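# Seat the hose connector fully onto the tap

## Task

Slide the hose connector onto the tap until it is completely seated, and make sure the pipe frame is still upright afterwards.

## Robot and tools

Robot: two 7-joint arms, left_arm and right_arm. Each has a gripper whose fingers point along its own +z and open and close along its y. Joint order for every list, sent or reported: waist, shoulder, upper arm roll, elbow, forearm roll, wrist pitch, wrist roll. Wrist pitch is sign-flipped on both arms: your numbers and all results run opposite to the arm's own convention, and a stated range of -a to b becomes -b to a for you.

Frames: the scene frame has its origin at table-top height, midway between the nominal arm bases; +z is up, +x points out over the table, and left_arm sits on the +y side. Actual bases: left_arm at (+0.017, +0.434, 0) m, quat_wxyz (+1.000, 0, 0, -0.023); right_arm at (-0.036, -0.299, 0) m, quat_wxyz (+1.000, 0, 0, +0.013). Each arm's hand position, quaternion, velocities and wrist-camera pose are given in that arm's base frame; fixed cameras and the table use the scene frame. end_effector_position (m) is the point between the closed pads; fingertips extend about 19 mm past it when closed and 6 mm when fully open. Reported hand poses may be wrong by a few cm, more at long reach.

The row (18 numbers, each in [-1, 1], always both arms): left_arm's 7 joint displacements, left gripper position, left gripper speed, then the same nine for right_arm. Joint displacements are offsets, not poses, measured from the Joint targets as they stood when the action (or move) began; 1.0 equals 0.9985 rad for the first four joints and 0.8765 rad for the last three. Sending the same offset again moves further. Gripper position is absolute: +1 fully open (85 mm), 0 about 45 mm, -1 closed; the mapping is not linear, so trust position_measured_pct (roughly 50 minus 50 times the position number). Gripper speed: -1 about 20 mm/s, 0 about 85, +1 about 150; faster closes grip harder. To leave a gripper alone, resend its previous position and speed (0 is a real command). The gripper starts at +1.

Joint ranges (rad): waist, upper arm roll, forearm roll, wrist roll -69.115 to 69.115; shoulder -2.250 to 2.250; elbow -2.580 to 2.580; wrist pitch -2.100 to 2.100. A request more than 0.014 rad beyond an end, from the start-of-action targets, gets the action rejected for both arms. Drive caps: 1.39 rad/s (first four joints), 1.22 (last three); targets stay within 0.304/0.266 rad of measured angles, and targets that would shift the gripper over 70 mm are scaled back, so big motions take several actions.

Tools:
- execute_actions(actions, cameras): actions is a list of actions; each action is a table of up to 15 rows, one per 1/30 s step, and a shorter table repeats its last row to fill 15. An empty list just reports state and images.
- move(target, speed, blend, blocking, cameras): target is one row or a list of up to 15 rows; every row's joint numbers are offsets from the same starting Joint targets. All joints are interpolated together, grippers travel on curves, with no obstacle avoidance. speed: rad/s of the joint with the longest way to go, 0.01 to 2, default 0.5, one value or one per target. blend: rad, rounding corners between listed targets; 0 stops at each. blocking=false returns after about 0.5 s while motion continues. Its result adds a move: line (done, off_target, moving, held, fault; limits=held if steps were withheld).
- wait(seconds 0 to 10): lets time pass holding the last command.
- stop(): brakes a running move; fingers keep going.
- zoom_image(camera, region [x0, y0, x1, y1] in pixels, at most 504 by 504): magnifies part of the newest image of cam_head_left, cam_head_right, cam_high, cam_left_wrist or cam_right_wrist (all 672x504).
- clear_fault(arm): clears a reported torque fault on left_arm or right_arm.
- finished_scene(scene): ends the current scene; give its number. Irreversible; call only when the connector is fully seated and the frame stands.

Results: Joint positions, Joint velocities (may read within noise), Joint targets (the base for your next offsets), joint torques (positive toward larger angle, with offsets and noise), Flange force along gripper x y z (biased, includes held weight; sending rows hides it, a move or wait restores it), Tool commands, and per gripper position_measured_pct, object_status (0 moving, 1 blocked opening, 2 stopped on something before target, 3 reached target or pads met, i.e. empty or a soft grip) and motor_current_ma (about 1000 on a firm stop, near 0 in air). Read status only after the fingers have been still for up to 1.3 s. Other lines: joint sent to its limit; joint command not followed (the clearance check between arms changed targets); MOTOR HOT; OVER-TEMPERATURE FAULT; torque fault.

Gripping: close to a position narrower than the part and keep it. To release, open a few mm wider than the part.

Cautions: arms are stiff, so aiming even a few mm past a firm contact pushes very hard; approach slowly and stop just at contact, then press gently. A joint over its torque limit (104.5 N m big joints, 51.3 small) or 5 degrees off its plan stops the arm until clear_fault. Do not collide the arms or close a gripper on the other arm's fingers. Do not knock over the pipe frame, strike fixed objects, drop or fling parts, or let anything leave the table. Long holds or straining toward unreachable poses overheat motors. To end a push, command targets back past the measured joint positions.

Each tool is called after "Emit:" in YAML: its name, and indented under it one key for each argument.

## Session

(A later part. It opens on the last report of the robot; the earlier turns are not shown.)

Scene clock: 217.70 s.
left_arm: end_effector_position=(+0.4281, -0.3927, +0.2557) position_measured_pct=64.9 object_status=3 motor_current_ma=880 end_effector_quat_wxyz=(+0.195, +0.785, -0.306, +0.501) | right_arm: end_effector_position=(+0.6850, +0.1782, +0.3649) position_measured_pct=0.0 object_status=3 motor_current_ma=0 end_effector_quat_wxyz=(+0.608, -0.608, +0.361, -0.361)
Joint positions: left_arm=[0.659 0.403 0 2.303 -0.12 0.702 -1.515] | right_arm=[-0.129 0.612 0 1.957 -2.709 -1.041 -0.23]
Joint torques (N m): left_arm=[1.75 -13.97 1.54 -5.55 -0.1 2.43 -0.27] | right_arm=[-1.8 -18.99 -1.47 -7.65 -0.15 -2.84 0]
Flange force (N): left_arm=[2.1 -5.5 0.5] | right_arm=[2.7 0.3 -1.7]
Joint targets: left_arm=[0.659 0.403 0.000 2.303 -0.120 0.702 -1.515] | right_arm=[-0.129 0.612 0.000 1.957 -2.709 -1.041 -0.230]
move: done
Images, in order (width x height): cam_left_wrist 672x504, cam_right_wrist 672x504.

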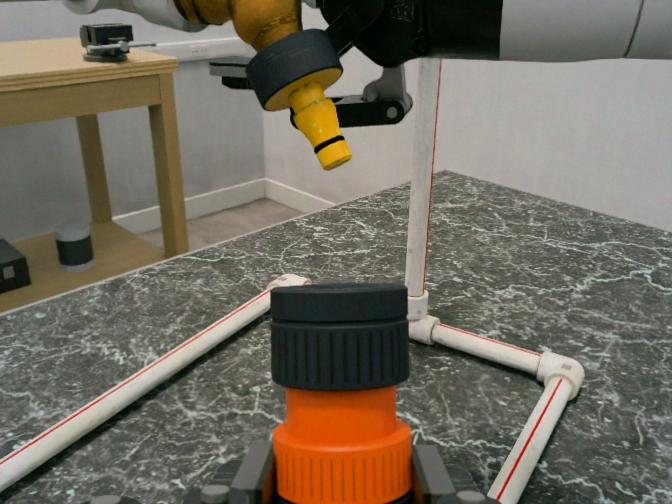

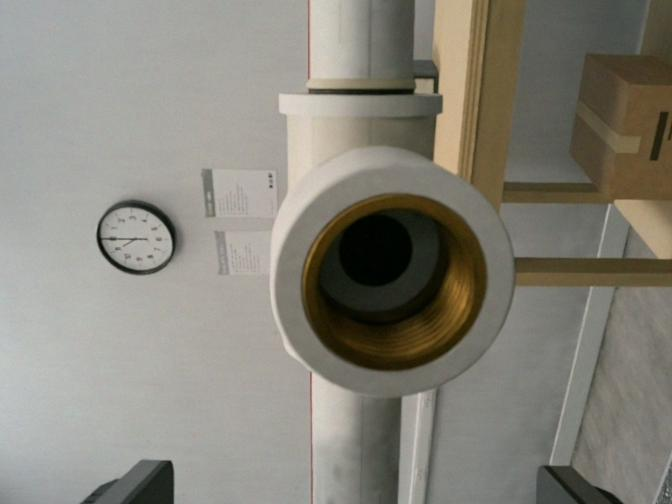

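Emit:
move:
  target: [0.1742,0.2646,0,-0.2279,0.3633,0.2037,0.3423,-0.3,-1, 0,0,0,0,0,0,0,-0.6,-1]
  speed: 0.25

Emit:
zoom_image:
  camera: "cam_left_wrist"
  region: [220, 20, 460, 340]

Emit:
zoom_image:
  camera: "cam_head_left"
  region: [330, 100, 410, 230]

Emit:
zoom_image:
  camera: "cam_head_right"
  region: [310, 100, 390, 230]

Scene clock: 269.93 s.
left_arm: end_effector_position=(+0.4721, -0.4849, +0.2346) position_measured_pct=64.9 object_status=3 motor_current_ma=880 end_effector_quat_wxyz=(+0.313, +0.798, -0.095, +0.506) | right_arm: end_effector_position=(+0.6850, +0.1782, +0.3649) position_measured_pct=79.7 object_status=0 motor_current_ma=940 end_effector_quat_wxyz=(+0.608, -0.608, +0.361, -0.361)
Joint positions: left_arm=[0.833 0.667 0 2.076 0.199 0.881 -1.215] | right_arm=[-0.129 0.612 0 1.957 -2.709 -1.041 -0.23]
Joint torques (N m): left_arm=[3.65 -17.81 3.33 -4.64 -0.76 2.06 0.22] | right_arm=[-2.71 -18.42 -2.07 -8.17 0.06 -2.76 0.02]
Flange force (N): left_arm=[5.4 -4.6 3.4] | right_arm=[3.1 -0.3 -4.8]
Joint targets: left_arm=[0.833 0.667 0.000 2.076 0.199 0.881 -1.215] | right_arm=[-0.129 0.612 0.000 1.957 -2.709 -1.041 -0.230]
move: done

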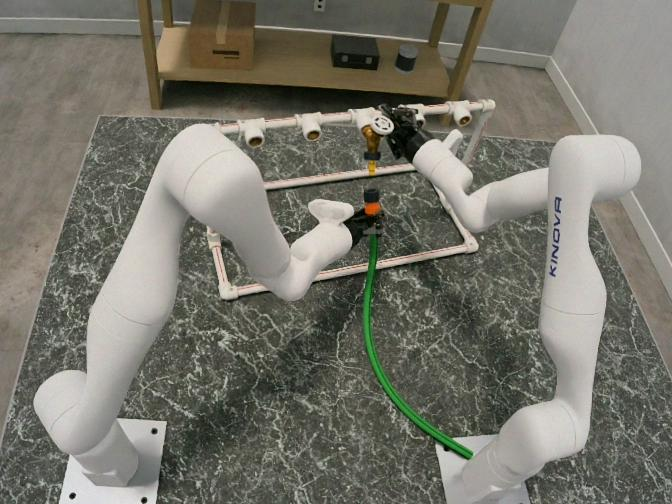

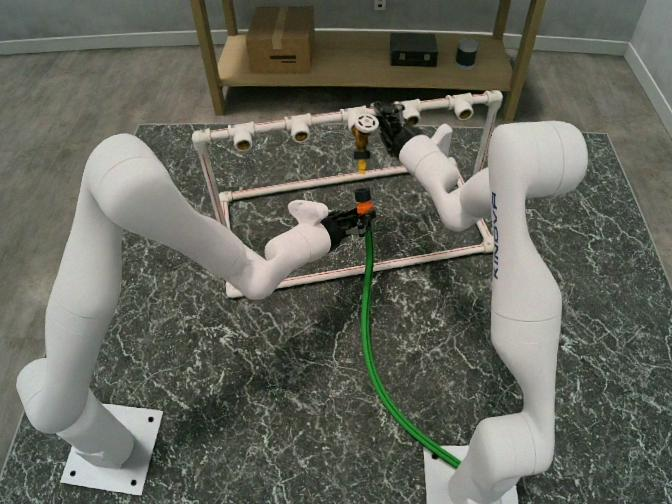

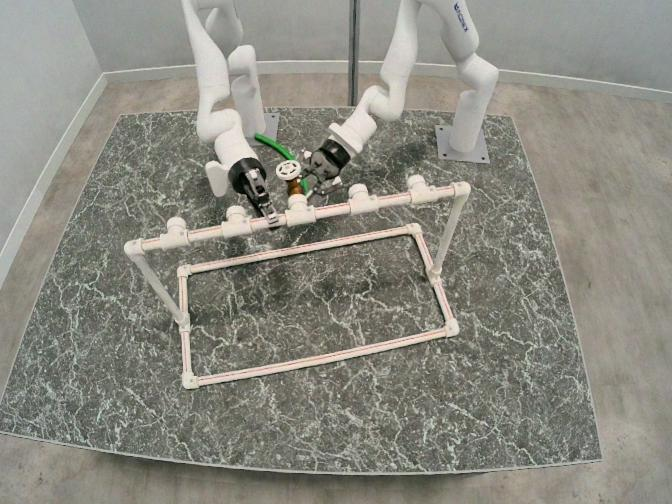

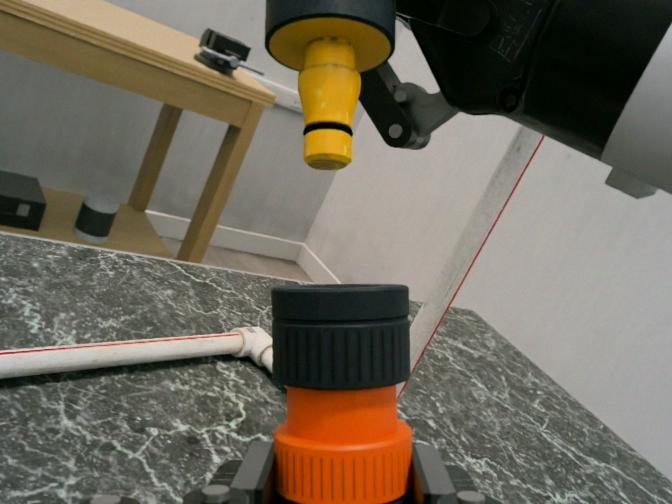

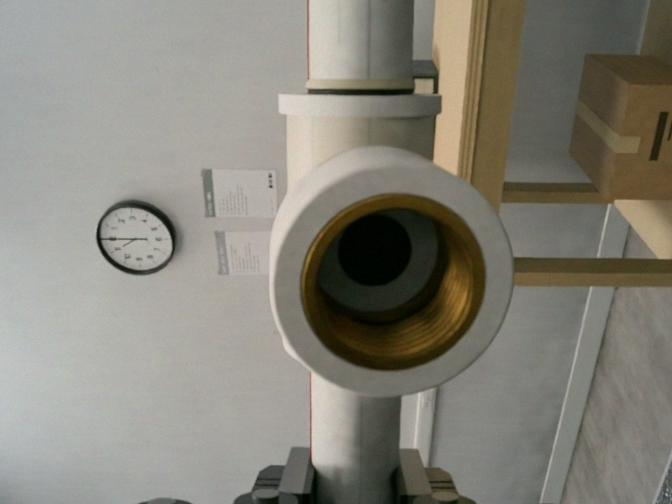

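Scaled by 1.575.

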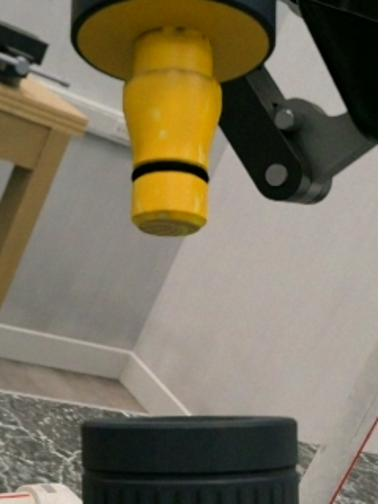

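Scaled by 3.877 from the camera's 672x504 image, which has a finer 960x720 frame.

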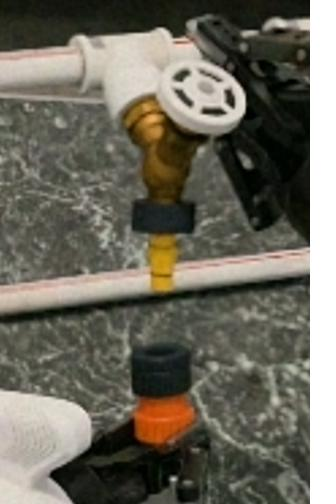

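Scaled by 3.877 from the camera's 672x504 image, which has a finer 960x720 frame.

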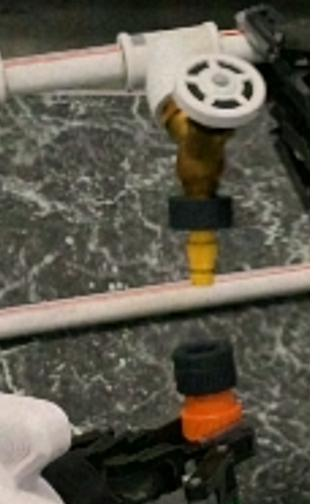

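Emit:
zoom_image:
  camera: "cam_left_wrist"
  region: [255, 0, 405, 100]

Emit:
zoom_image:
  camera: "cam_left_wrist"
  region: [290, 100, 370, 180]

Emit:
zoom_image:
  camera: "cam_high"
  region: [250, 140, 350, 240]

Scaled by 3.360.

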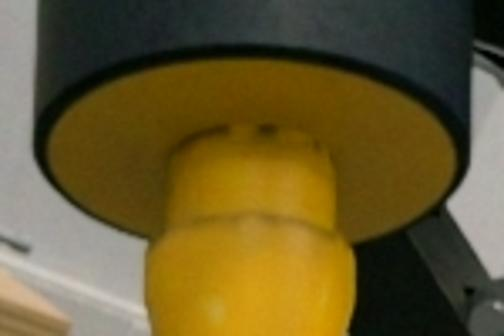

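Scaled by 6.300.

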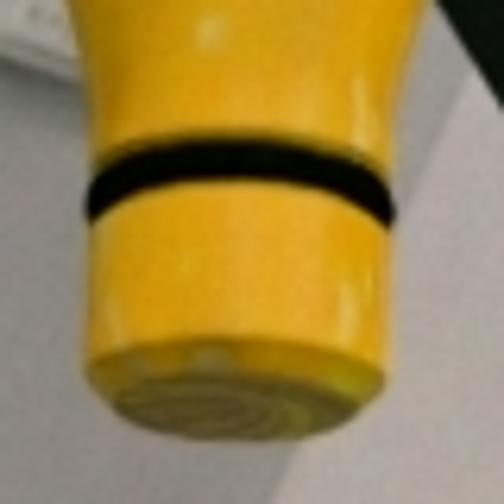

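Scaled by 5.040 from the camera's 672x504 image, which has a finer 960x720 frame.

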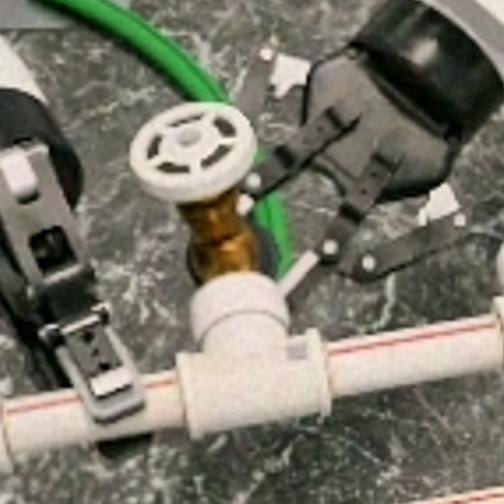

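Emit:
move:
  target: [-0.0579,-0.0408,0,-0.0725,-0.1213,-0.232,0.0175,-0.3,-1, 0,0,0,0,0,0,0,-0.6,-1]
  speed: 0.15

Emit:
zoom_image:
  camera: "cam_left_wrist"
  region: [240, 20, 440, 340]

Emit:
zoom_image:
  camera: "cam_head_left"
  region: [330, 100, 410, 230]

Emit:
zoom_image:
  camera: "cam_head_right"
  region: [310, 100, 390, 230]

Scene clock: 310.13 s.
left_arm: end_effector_position=(+0.4877, -0.4866, +0.2354) position_measured_pct=64.9 object_status=3 motor_current_ma=880 end_effector_quat_wxyz=(+0.300, +0.820, -0.121, +0.473) | right_arm: end_effector_position=(+0.6850, +0.1782, +0.3650) position_measured_pct=79.7 object_status=3 motor_current_ma=1000 end_effector_quat_wxyz=(+0.608, -0.608, +0.361, -0.361)
Joint positions: left_arm=[0.775 0.626 0 2.003 0.093 0.677 -1.2] | right_arm=[-0.129 0.612 0 1.957 -2.709 -1.041 -0.23]
Joint torques (N m): left_arm=[3.24 -18.44 2.96 -5.83 -0.42 2.28 0.17] | right_arm=[-2.75 -18.72 -2.11 -8.33 0.07 -2.9 0]
Flange force (N): left_arm=[4.6 -4.5 2.5] | right_arm=[3.1 0.2 -4.8]
Joint targets: left_arm=[0.775 0.626 0.000 2.003 0.093 0.677 -1.200] | right_arm=[-0.129 0.612 0.000 1.957 -2.709 -1.041 -0.230]
move: done

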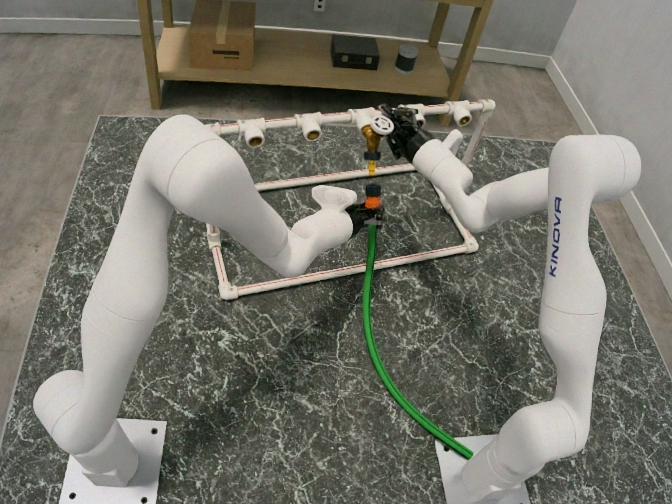

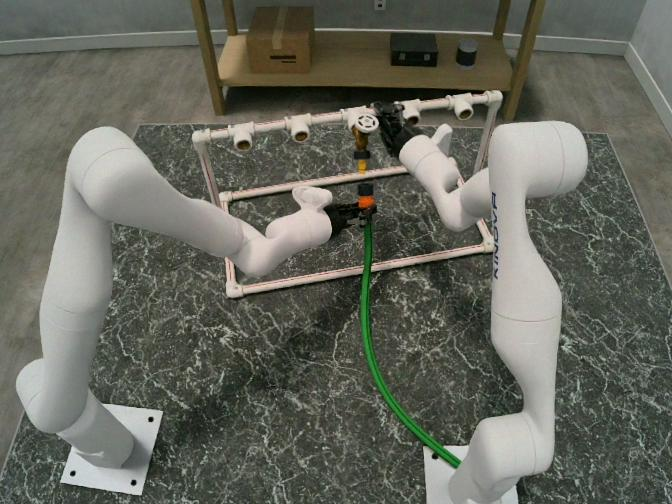

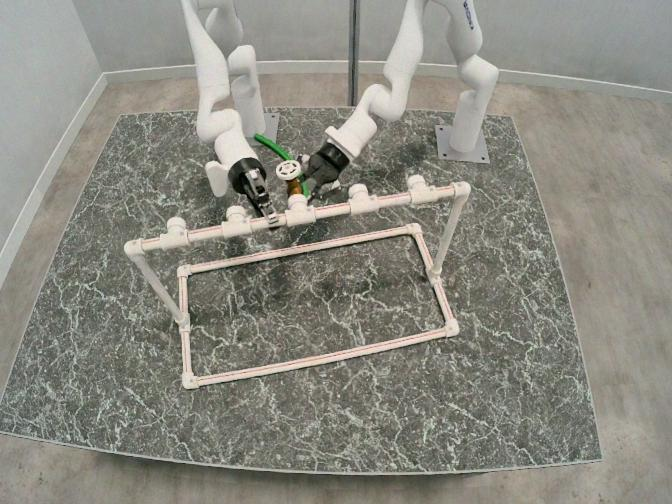

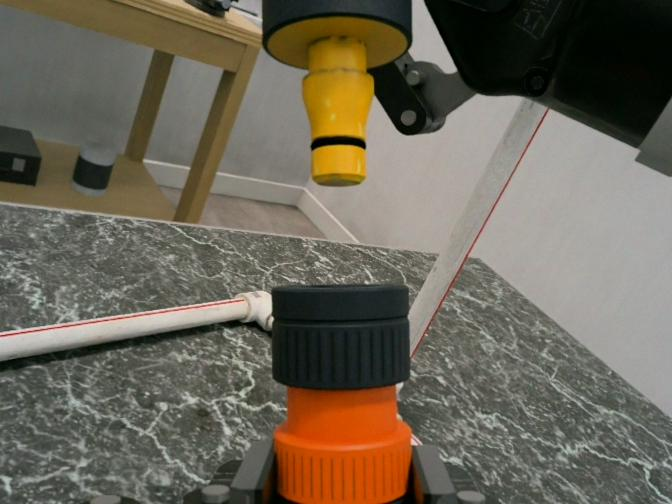

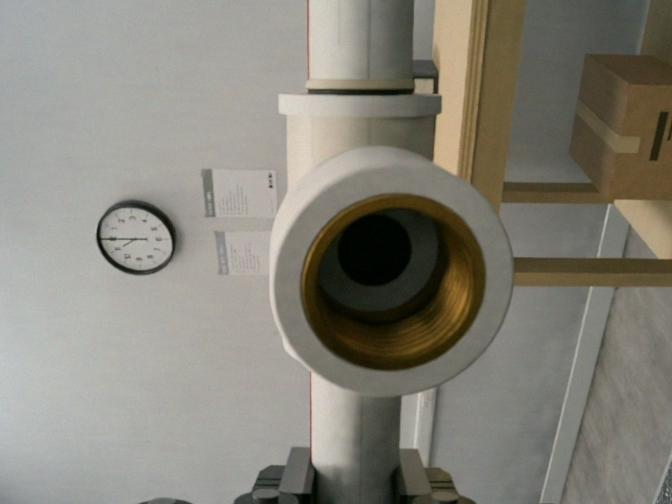

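Scaled by 1.575.

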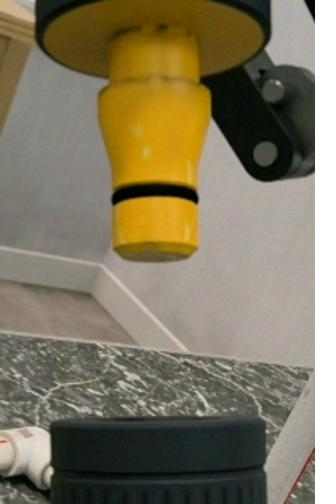

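Scaled by 3.877 from the camera's 672x504 image, which has a finer 960x720 frame.

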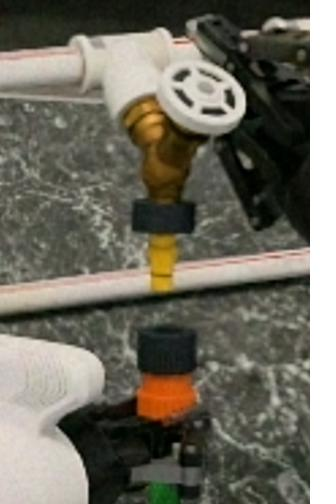

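Scaled by 3.877 from the camera's 672x504 image, which has a finer 960x720 frame.

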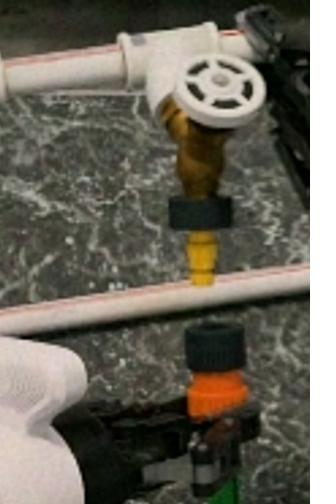

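Emit:
zoom_image:
  camera: "cam_high"
  region: [260, 150, 340, 230]

Emit:
zoom_image:
  camera: "cam_head_right"
  region: [340, 130, 390, 220]

Emit:
zoom_image:
  camera: "cam_head_left"
  region: [350, 130, 400, 220]

Emit:
zoom_image:
  camera: "cam_left_wrist"
  region: [255, 0, 425, 80]

Scaled by 6.300 from the camera's 672x504 image, which has a finer 960x720 frame.

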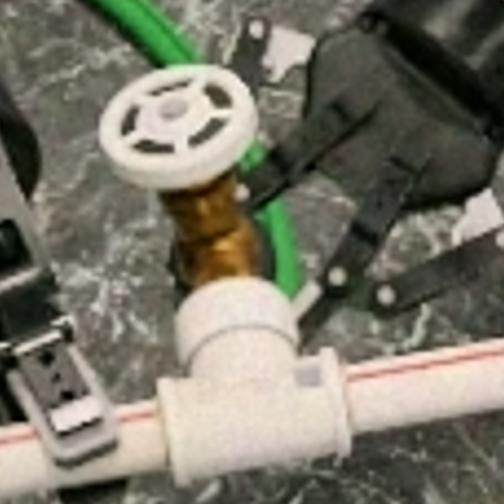

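Scaled by 5.600 from the camera's 672x504 image, which has a finer 960x720 frame.

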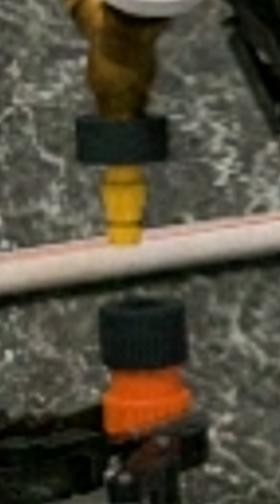

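Scaled by 5.600 from the camera's 672x504 image, which has a finer 960x720 frame.

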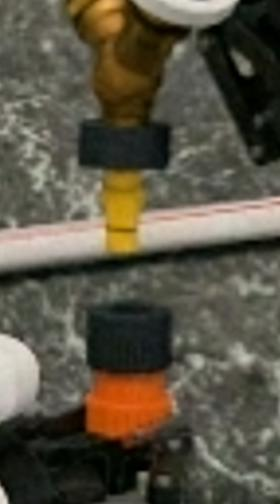

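Scaled by 2.965.

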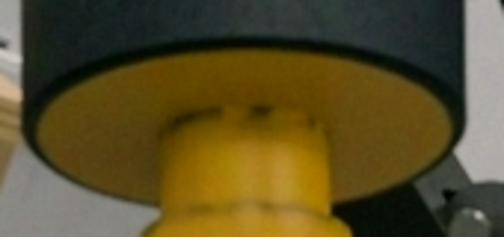

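Emit:
move:
  target: [-0.0252,-0.0531,0,-0.0112,-0.0646,-0.1111,0.0384,-0.3,-1, 0,0,0,0,0,0,0,-0.6,-1]
  speed: 0.08
  cameras: ["cam_left_wrist","cam_head_left","cam_head_right"]

Emit:
zoom_image:
  camera: "cam_left_wrist"
  region: [240, 180, 440, 380]

Emit:
zoom_image:
  camera: "cam_head_right"
  region: [340, 130, 390, 220]

Emit:
zoom_image:
  camera: "cam_head_left"
  region: [350, 130, 400, 220]

Scene clock: 350.73 s.
left_arm: end_effector_position=(+0.4884, -0.4798, +0.2493) position_measured_pct=64.9 object_status=3 motor_current_ma=880 end_effector_quat_wxyz=(+0.298, +0.828, -0.126, +0.458) | right_arm: end_effector_position=(+0.6850, +0.1782, +0.3650) position_measured_pct=79.7 object_status=3 motor_current_ma=1000 end_effector_quat_wxyz=(+0.608, -0.608, +0.361, -0.361)
Joint positions: left_arm=[0.75 0.573 0 1.992 0.036 0.58 -1.166] | right_arm=[-0.129 0.612 0 1.957 -2.709 -1.041 -0.23]
Joint torques (N m): left_arm=[3.3 -18.03 3.08 -6.25 -0.33 2.19 0.18] | right_arm=[-2.74 -18.73 -2.13 -8.31 0.09 -2.89 0.01]
Flange force (N): left_arm=[4.5 -4.7 2.2] | right_arm=[3.1 0.2 -4.7]
Joint targets: left_arm=[0.750 0.573 0.000 1.992 0.036 0.580 -1.166] | right_arm=[-0.129 0.612 0.000 1.957 -2.709 -1.041 -0.230]
move: done
Images, in order (width x height): cam_head_left 672x504, cam_head_right 672x504, cam_left_wrist 672x504.

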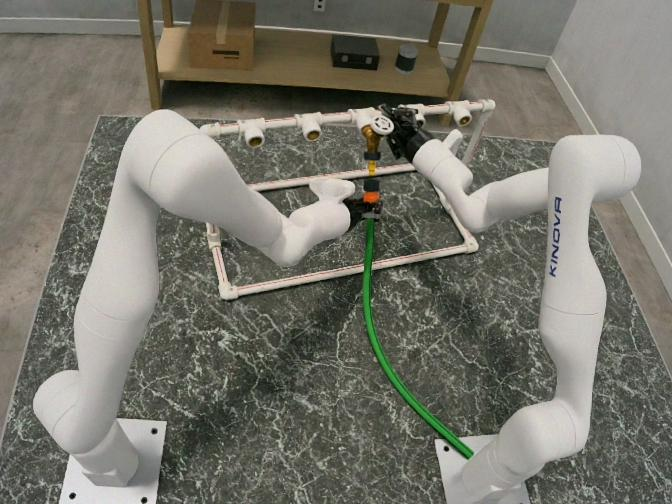

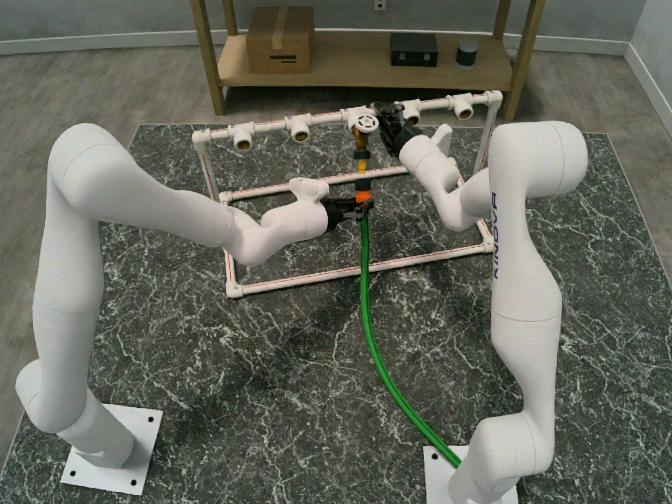

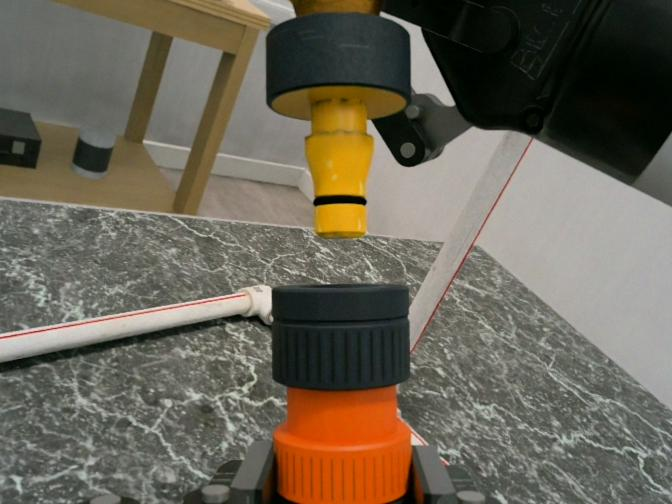

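Scaled by 2.520.

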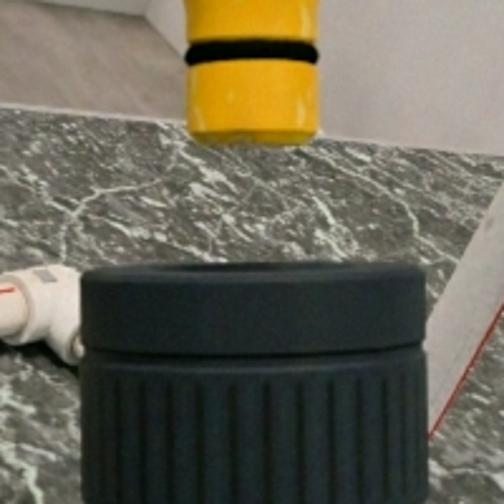

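Scaled by 5.600 from the camera's 672x504 image, which has a finer 960x720 frame.

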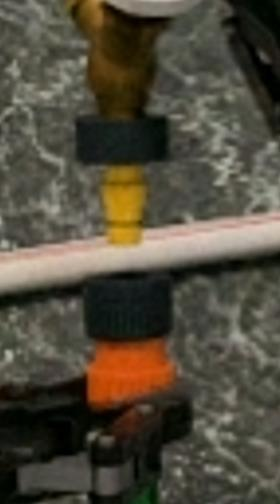

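Scaled by 5.600 from the camera's 672x504 image, which has a finer 960x720 frame.

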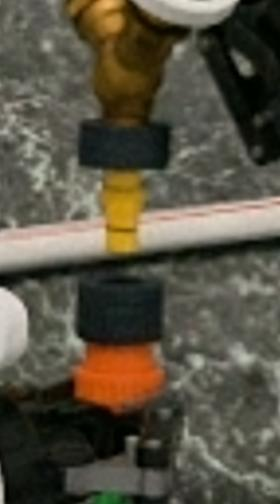

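Emit:
move:
  target: [-0.0187,-0.0232,0,-0.0321,-0.0351,-0.0631,0.0205,-0.3,-1, 0,0,0,0,0,0,0,-0.6,-1]
  speed: 0.04
  cameras: ["cam_left_wrist"]

Emit:
zoom_image:
  camera: "cam_left_wrist"
  region: [240, 180, 440, 380]

Scene clock: 368.67 s.
left_arm: end_effector_position=(+0.4983, -0.4787, +0.2644) position_measured_pct=64.9 object_status=3 motor_current_ma=880 end_effector_quat_wxyz=(+0.298, +0.828, -0.126, +0.458) | right_arm: end_effector_position=(+0.6850, +0.1782, +0.3650) position_measured_pct=79.7 object_status=3 motor_current_ma=1000 end_effector_quat_wxyz=(+0.608, -0.608, +0.361, -0.361)
Joint positions: left_arm=[0.731 0.55 0 1.96 0.005 0.525 -1.148] | right_arm=[-0.129 0.612 0 1.957 -2.709 -1.041 -0.23]
Joint torques (N m): left_arm=[2.72 -18.17 2.6 -6.69 -0.35 2.28 -0.01] | right_arm=[-2.75 -18.73 -2.14 -8.3 0.08 -2.89 0.01]
Flange force (N): left_arm=[4.0 -3.3 2.2] | right_arm=[3.2 0.2 -4.6]
Joint targets: left_arm=[0.731 0.550 0.000 1.960 0.005 0.525 -1.148] | right_arm=[-0.129 0.612 0.000 1.957 -2.709 -1.041 -0.230]
move: done
Images, in order (width x height): cam_left_wrist 672x504.

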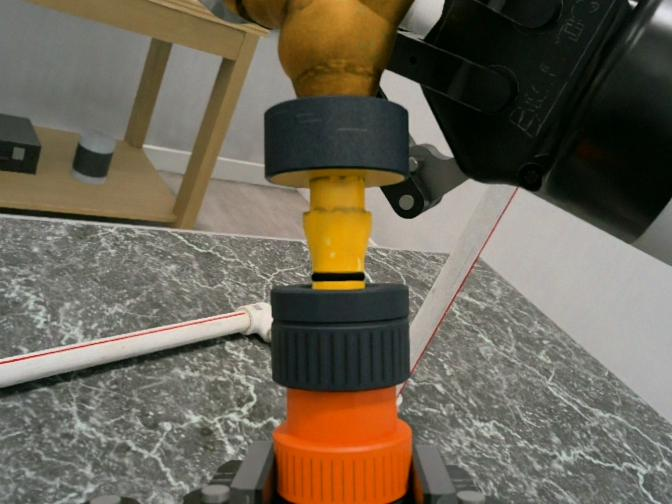

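Scaled by 2.520.

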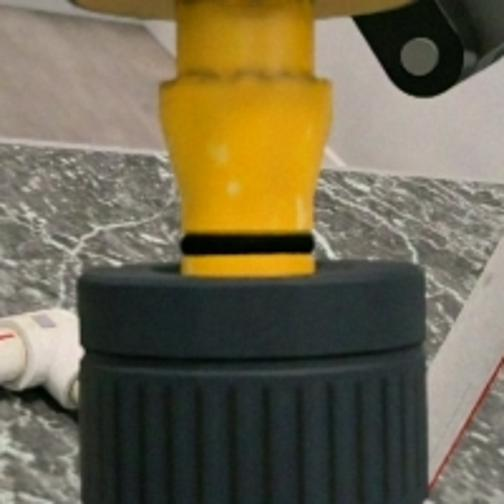

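Emit:
move:
  target: [-0.0122,-0.0139,0,-0.0224,-0.0269,-0.0413,0.0294,-0.3,-1, 0,0,0,0,0,0,0,-0.6,-1]
  speed: 0.04
  cameras: ["cam_left_wrist","cam_head_left"]

Emit:
zoom_image:
  camera: "cam_left_wrist"
  region: [240, 130, 440, 330]

Scene clock: 375.83 s.
left_arm: end_effector_position=(+0.5048, -0.4778, +0.2743) position_measured_pct=64.9 object_status=3 motor_current_ma=880 end_effector_quat_wxyz=(+0.300, +0.829, -0.122, +0.457) | right_arm: end_effector_position=(+0.6850, +0.1782, +0.3650) position_measured_pct=79.7 object_status=3 motor_current_ma=1000 end_effector_quat_wxyz=(+0.608, -0.608, +0.361, -0.361)
Joint positions: left_arm=[0.719 0.536 0 1.938 -0.018 0.489 -1.122] | right_arm=[-0.129 0.612 0 1.957 -2.709 -1.041 -0.23]
Joint torques (N m): left_arm=[2.33 -18.46 2.1 -7.14 -0.26 2.45 -0.1] | right_arm=[-2.77 -18.75 -2.13 -8.31 0.09 -2.9 0.04]
Flange force (N): left_arm=[3.7 -3.1 2.3] | right_arm=[3.2 0.2 -4.6]
Joint targets: left_arm=[0.719 0.536 0.000 1.938 -0.018 0.489 -1.122] | right_arm=[-0.129 0.612 0.000 1.957 -2.709 -1.041 -0.230]
move: done
Images, in order (width x height): cam_head_left 672x504, cam_left_wrist 672x504.

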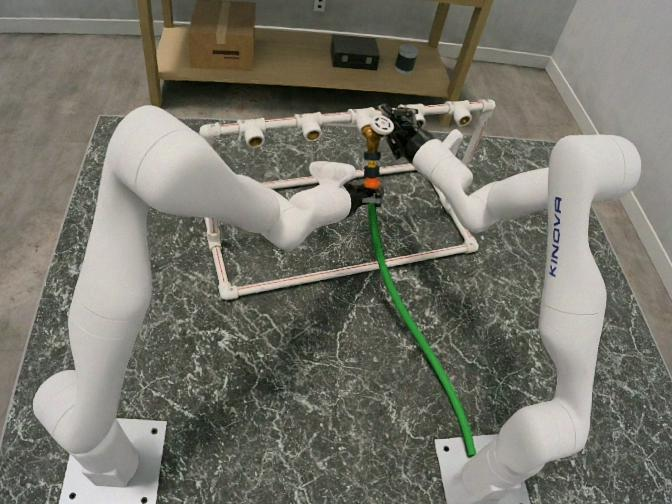

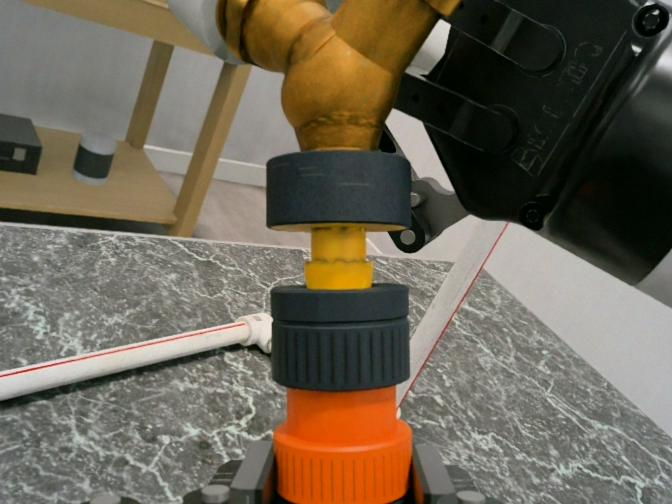

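Scaled by 2.520.

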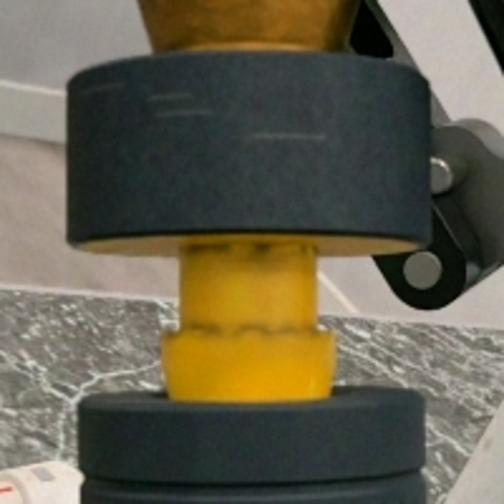

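Emit:
move:
  target: [-0.0055,-0.0054,0,-0.0097,-0.0125,-0.0172,0.0078,-0.3,-1, 0,0,0,0,0,0,0,-0.6,-1]
  speed: 0.03
  cameras: []

Emit:
move:
  target: [-0.005,-0.0054,0,-0.0097,-0.0125,-0.0172,0.0078,-0.3,-1, 0,0,0,0,0,0,0,-0.6,-1]
  speed: 0.025
  cameras: ["cam_left_wrist","cam_head_left"]

Emit:
zoom_image:
  camera: "cam_left_wrist"
  region: [240, 180, 440, 380]

Scene clock: 383.60 s.
left_arm: end_effector_position=(+0.5077, -0.4773, +0.2783) position_measured_pct=64.9 object_status=3 motor_current_ma=880 end_effector_quat_wxyz=(+0.300, +0.829, -0.122, +0.457) | right_arm: end_effector_position=(+0.6850, +0.1782, +0.3650) position_measured_pct=79.7 object_status=3 motor_current_ma=1000 end_effector_quat_wxyz=(+0.608, -0.608, +0.361, -0.361)
Joint positions: left_arm=[0.713 0.531 0 1.928 -0.029 0.473 -1.116] | right_arm=[-0.129 0.612 0 1.957 -2.709 -1.041 -0.23]
Joint torques (N m): left_arm=[-0.33 -24.32 -0.13 -12.78 0.19 5.51 -0.11] | right_arm=[-3.04 -20.18 -2.53 -6.78 0.62 -3.43 0.01]
Flange force (N): left_arm=[-5.8 -3.0 2.1] | right_arm=[5.4 1.3 2.9]
Joint targets: left_arm=[0.713 0.531 0.000 1.928 -0.029 0.474 -1.116] | right_arm=[-0.129 0.612 0.000 1.957 -2.709 -1.041 -0.230]
move: done
No camera images: "cameras" was empty.

Scene clock: 384.43 s.
left_arm: end_effector_position=(+0.5104, -0.4769, +0.2824) position_measured_pct=64.9 object_status=3 motor_current_ma=880 end_effector_quat_wxyz=(+0.300, +0.829, -0.123, +0.457) | right_arm: end_effector_position=(+0.6851, +0.1781, +0.3651) position_measured_pct=79.7 object_status=3 motor_current_ma=1000 end_effector_quat_wxyz=(+0.608, -0.608, +0.361, -0.361)
Joint positions: left_arm=[0.708 0.526 0 1.918 -0.04 0.458 -1.109] | right_arm=[-0.129 0.612 0 1.956 -2.709 -1.041 -0.23]
Joint torques (N m): left_arm=[-8.43 -32.46 -7.17 -23.9 1.99 10.66 0.02] | right_arm=[-9.84 -15.56 -7.36 2.02 5.02 -1.78 0.04]
Flange force (N): left_arm=[-24.5 -0.3 -6.4] | right_arm=[18.0 -7.2 17.5]
Joint targets: left_arm=[0.708 0.525 0.000 1.918 -0.040 0.458 -1.109] | right_arm=[-0.129 0.612 0.000 1.957 -2.709 -1.041 -0.230]
move: done
Images, in order (width x height): cam_head_left 672x504, cam_left_wrist 672x504.

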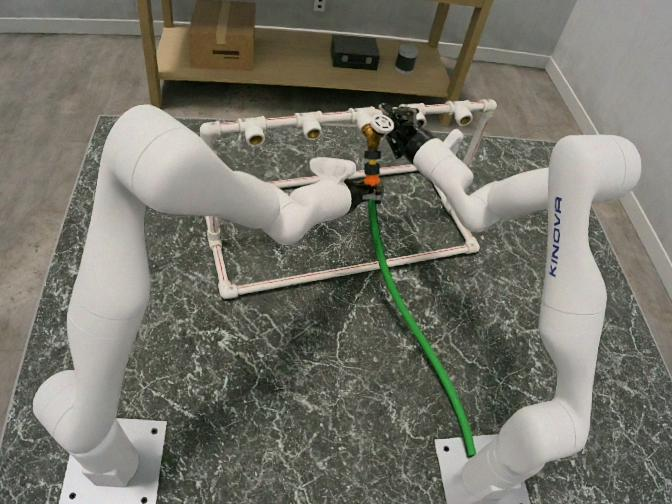

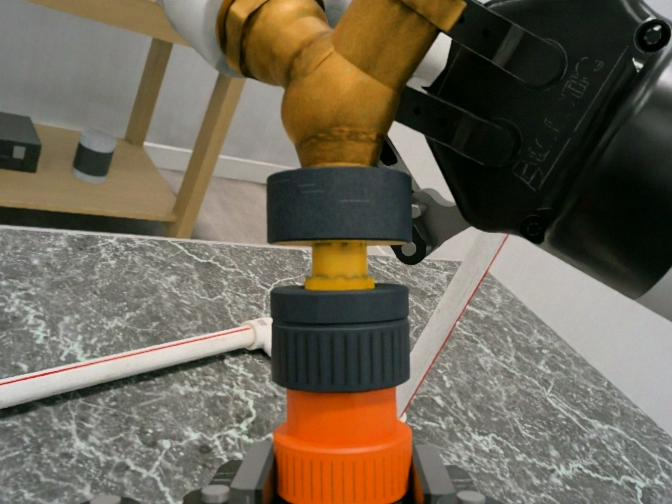

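Scaled by 2.520.

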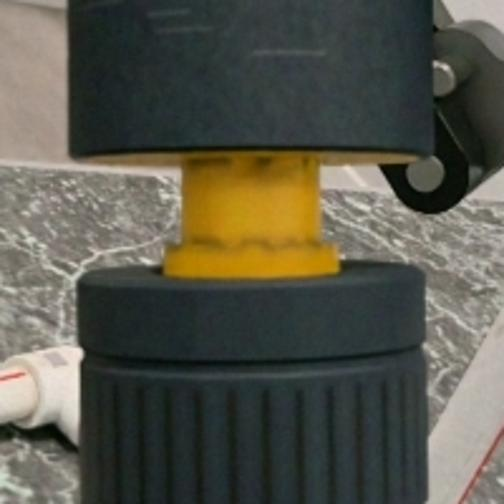

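Emit:
move:
  target: [0.004,-0.0013,0,0.0144,0.01,0.0149,-0.0062,-0.3,-1, 0,0,0,0,0,0,0,-0.6,-1]
  speed: 0.03
  cameras: ["cam_left_wrist"]

Emit:
zoom_image:
  camera: "cam_left_wrist"
  region: [250, 200, 430, 330]

Emit:
zoom_image:
  camera: "cam_head_left"
  region: [350, 120, 400, 210]

Scene clock: 395.67 s.
left_arm: end_effector_position=(+0.5067, -0.4756, +0.2804) position_measured_pct=64.9 object_status=3 motor_current_ma=880 end_effector_quat_wxyz=(+0.300, +0.828, -0.122, +0.457) | right_arm: end_effector_position=(+0.6849, +0.1784, +0.3648) position_measured_pct=79.7 object_status=3 motor_current_ma=1000 end_effector_quat_wxyz=(+0.608, -0.608, +0.361, -0.361)
Joint positions: left_arm=[0.712 0.524 -0.001 1.932 -0.032 0.472 -1.114] | right_arm=[-0.129 0.612 0 1.957 -2.709 -1.041 -0.23]
Joint torques (N m): left_arm=[4.5 -24.77 4.17 -10.08 -0.64 4.62 -0.04] | right_arm=[-2.02 -16.22 -1.31 -7.4 -0.11 -1.8 0.02]
Flange force (N): left_arm=[-1.0 -8.2 10.1] | right_arm=[1.6 -3.2 -6.5]
Joint targets: left_arm=[0.712 0.524 0.000 1.933 -0.032 0.471 -1.114] | right_arm=[-0.129 0.612 0.000 1.957 -2.709 -1.041 -0.230]
move: done
Images, in order (width x height): cam_left_wrist 672x504.

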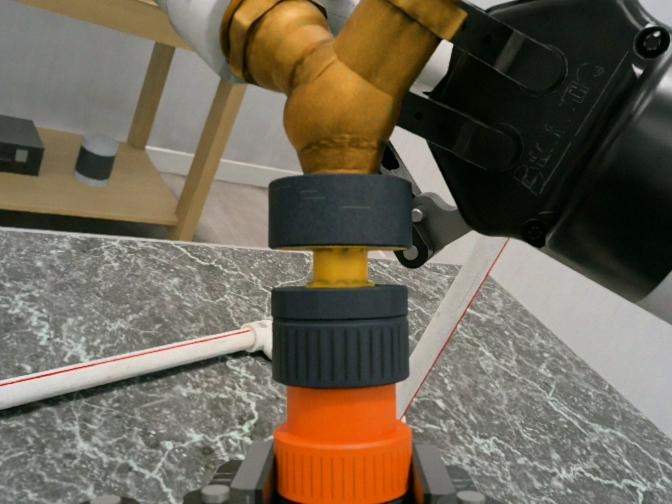

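Scaled by 2.800.

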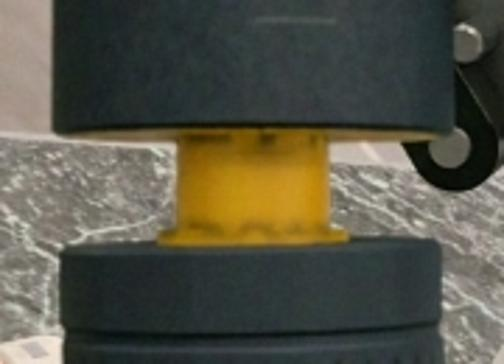

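This scene's latest camera images include none from cam_head_left. They are from: cam_left_wrist. cam_head_left's image comes with the result of a call that names it in "cameras".

Emit:
move:
  target: [-0.004,-0.0021,0,-0.0104,-0.01,-0.0143,0.0062,-0.3,-1, 0,0,0,0,0,0,0,-0.6,-1]
  speed: 0.03
  cameras: ["cam_left_wrist","cam_head_left"]

Emit:
zoom_image:
  camera: "cam_left_wrist"
  region: [250, 200, 430, 330]

Scene clock: 400.30 s.
left_arm: end_effector_position=(+0.5093, -0.4761, +0.2830) position_measured_pct=64.9 object_status=3 motor_current_ma=880 end_effector_quat_wxyz=(+0.300, +0.829, -0.123, +0.457) | right_arm: end_effector_position=(+0.6851, +0.1782, +0.3650) position_measured_pct=79.7 object_status=3 motor_current_ma=1000 end_effector_quat_wxyz=(+0.608, -0.608, +0.361, -0.361)
Joint positions: left_arm=[0.708 0.522 0 1.922 -0.04 0.459 -1.109] | right_arm=[-0.129 0.612 0 1.956 -2.709 -1.041 -0.23]
Joint torques (N m): left_arm=[-2.77 -29.64 -2.45 -18.01 0.99 8.22 0.02] | right_arm=[-4.92 -16 -3.63 -2.14 2.25 -1.72 0.05]
Flange force (N): left_arm=[-14.0 -4.5 1.9] | right_arm=[8.9 -5.3 7.9]
Joint targets: left_arm=[0.708 0.522 0.000 1.922 -0.040 0.459 -1.109] | right_arm=[-0.129 0.612 0.000 1.957 -2.709 -1.041 -0.230]
move: done
Images, in order (width x height): cam_head_left 672x504, cam_left_wrist 672x504.

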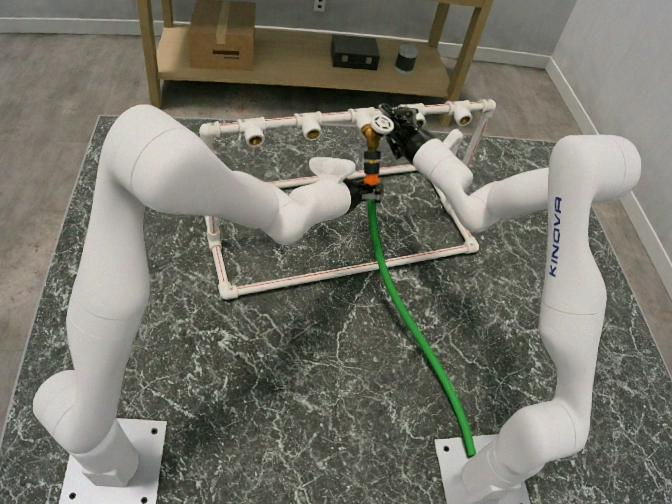

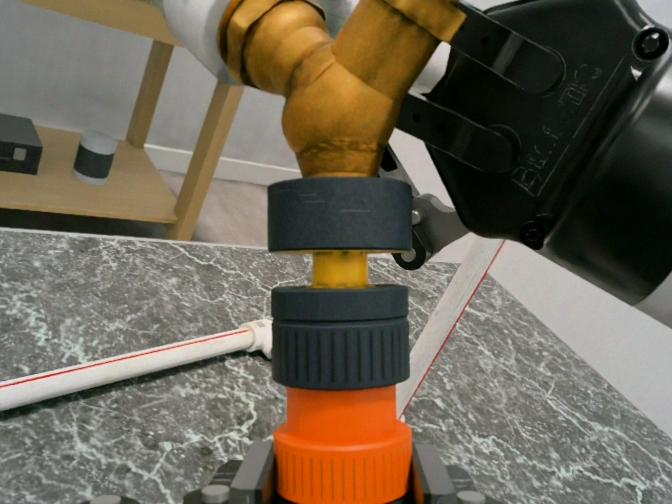

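Scaled by 2.800.

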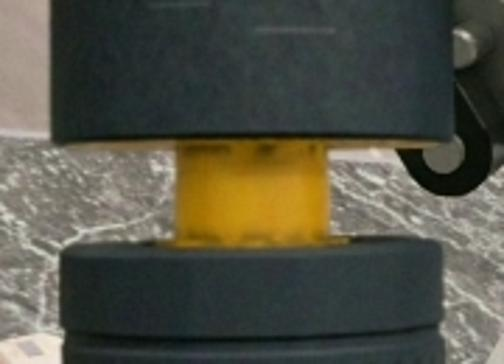

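Emit:
move:
  target: [-0.004,-0.0043,0,-0.0078,-0.01,-0.0138,0.0062,-0.3,-1, 0,0,0,0,0,0,0,-0.6,-1]
  speed: 0.025
  cameras: ["cam_left_wrist"]

Emit:
zoom_image:
  camera: "cam_left_wrist"
  region: [250, 200, 430, 330]

Scene clock: 404.60 s.
left_arm: end_effector_position=(+0.5116, -0.4756, +0.2863) position_measured_pct=64.9 object_status=3 motor_current_ma=880 end_effector_quat_wxyz=(+0.299, +0.829, -0.123, +0.457) | right_arm: end_effector_position=(+0.6850, +0.1782, +0.3650) position_measured_pct=79.7 object_status=3 motor_current_ma=1000 end_effector_quat_wxyz=(+0.608, -0.608, +0.361, -0.361)
Joint positions: left_arm=[0.704 0.518 0 1.914 -0.049 0.447 -1.103] | right_arm=[-0.129 0.612 0 1.957 -2.709 -1.041 -0.23]
Joint torques (N m): left_arm=[-10.13 -34.59 -8.69 -25.97 2.54 11.84 0.18] | right_arm=[-9.58 -13.18 -6.99 4.27 5.37 -0.67 0.08]
Flange force (N): left_arm=[-27.7 0.3 -5.9] | right_arm=[18.0 -10.8 19.7]
Joint targets: left_arm=[0.704 0.518 0.000 1.914 -0.049 0.447 -1.103] | right_arm=[-0.129 0.612 0.000 1.957 -2.709 -1.041 -0.230]
move: done
Images, in order (width x height): cam_left_wrist 672x504.

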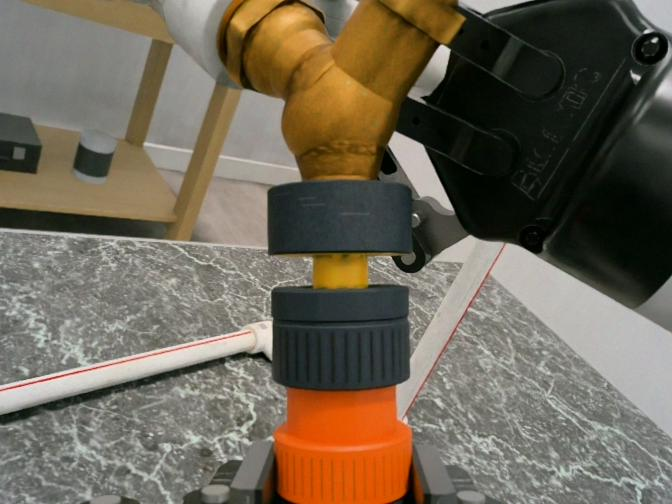

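Scaled by 2.800.

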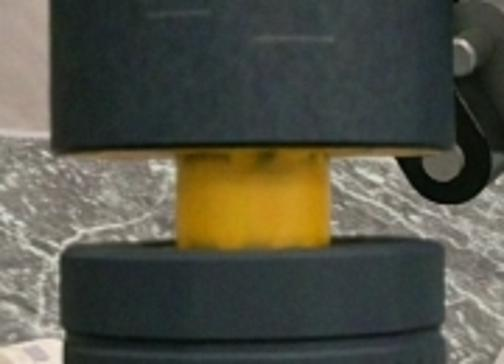

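Emit:
move:
  target: [0,-0.0045,0,0.0053,0,0.0008,0,-0.3,-1, 0,0,0,0,0,0,0,-0.6,-1]
  speed: 0.02
  cameras: ["cam_left_wrist"]

Emit:
zoom_image:
  camera: "cam_left_wrist"
  region: [250, 200, 430, 330]

Scene clock: 413.73 s.
left_arm: end_effector_position=(+0.5103, -0.4743, +0.2872) position_measured_pct=64.9 object_status=3 motor_current_ma=880 end_effector_quat_wxyz=(+0.299, +0.829, -0.123, +0.457) | right_arm: end_effector_position=(+0.6850, +0.1784, +0.3650) position_measured_pct=79.7 object_status=3 motor_current_ma=1000 end_effector_quat_wxyz=(+0.608, -0.608, +0.361, -0.361)
Joint positions: left_arm=[0.704 0.513 -0.001 1.92 -0.049 0.448 -1.103] | right_arm=[-0.129 0.612 0 1.957 -2.709 -1.041 -0.23]
Joint torques (N m): left_arm=[-5.18 -34.16 -4.54 -20.7 1.44 10 -0.07] | right_arm=[-4.1 -10.05 -2.53 2.38 2.72 0.97 0.08]
Flange force (N): left_arm=[-19.7 -3.3 6.4] | right_arm=[8.1 -14.0 10.3]
Joint targets: left_arm=[0.704 0.513 0.000 1.920 -0.049 0.448 -1.103] | right_arm=[-0.129 0.612 0.000 1.957 -2.709 -1.041 -0.230]
move: done
Images, in order (width x height): cam_left_wrist 672x504.

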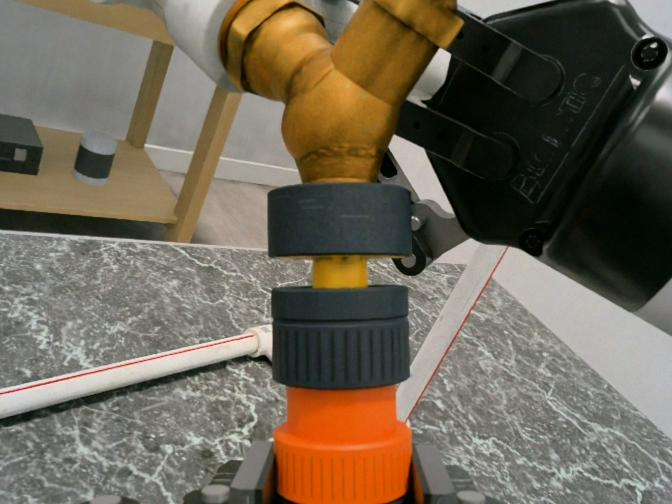

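Scaled by 2.800.

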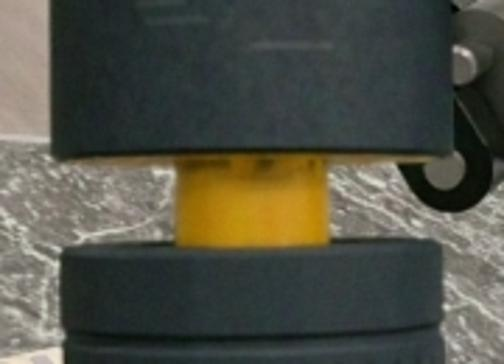

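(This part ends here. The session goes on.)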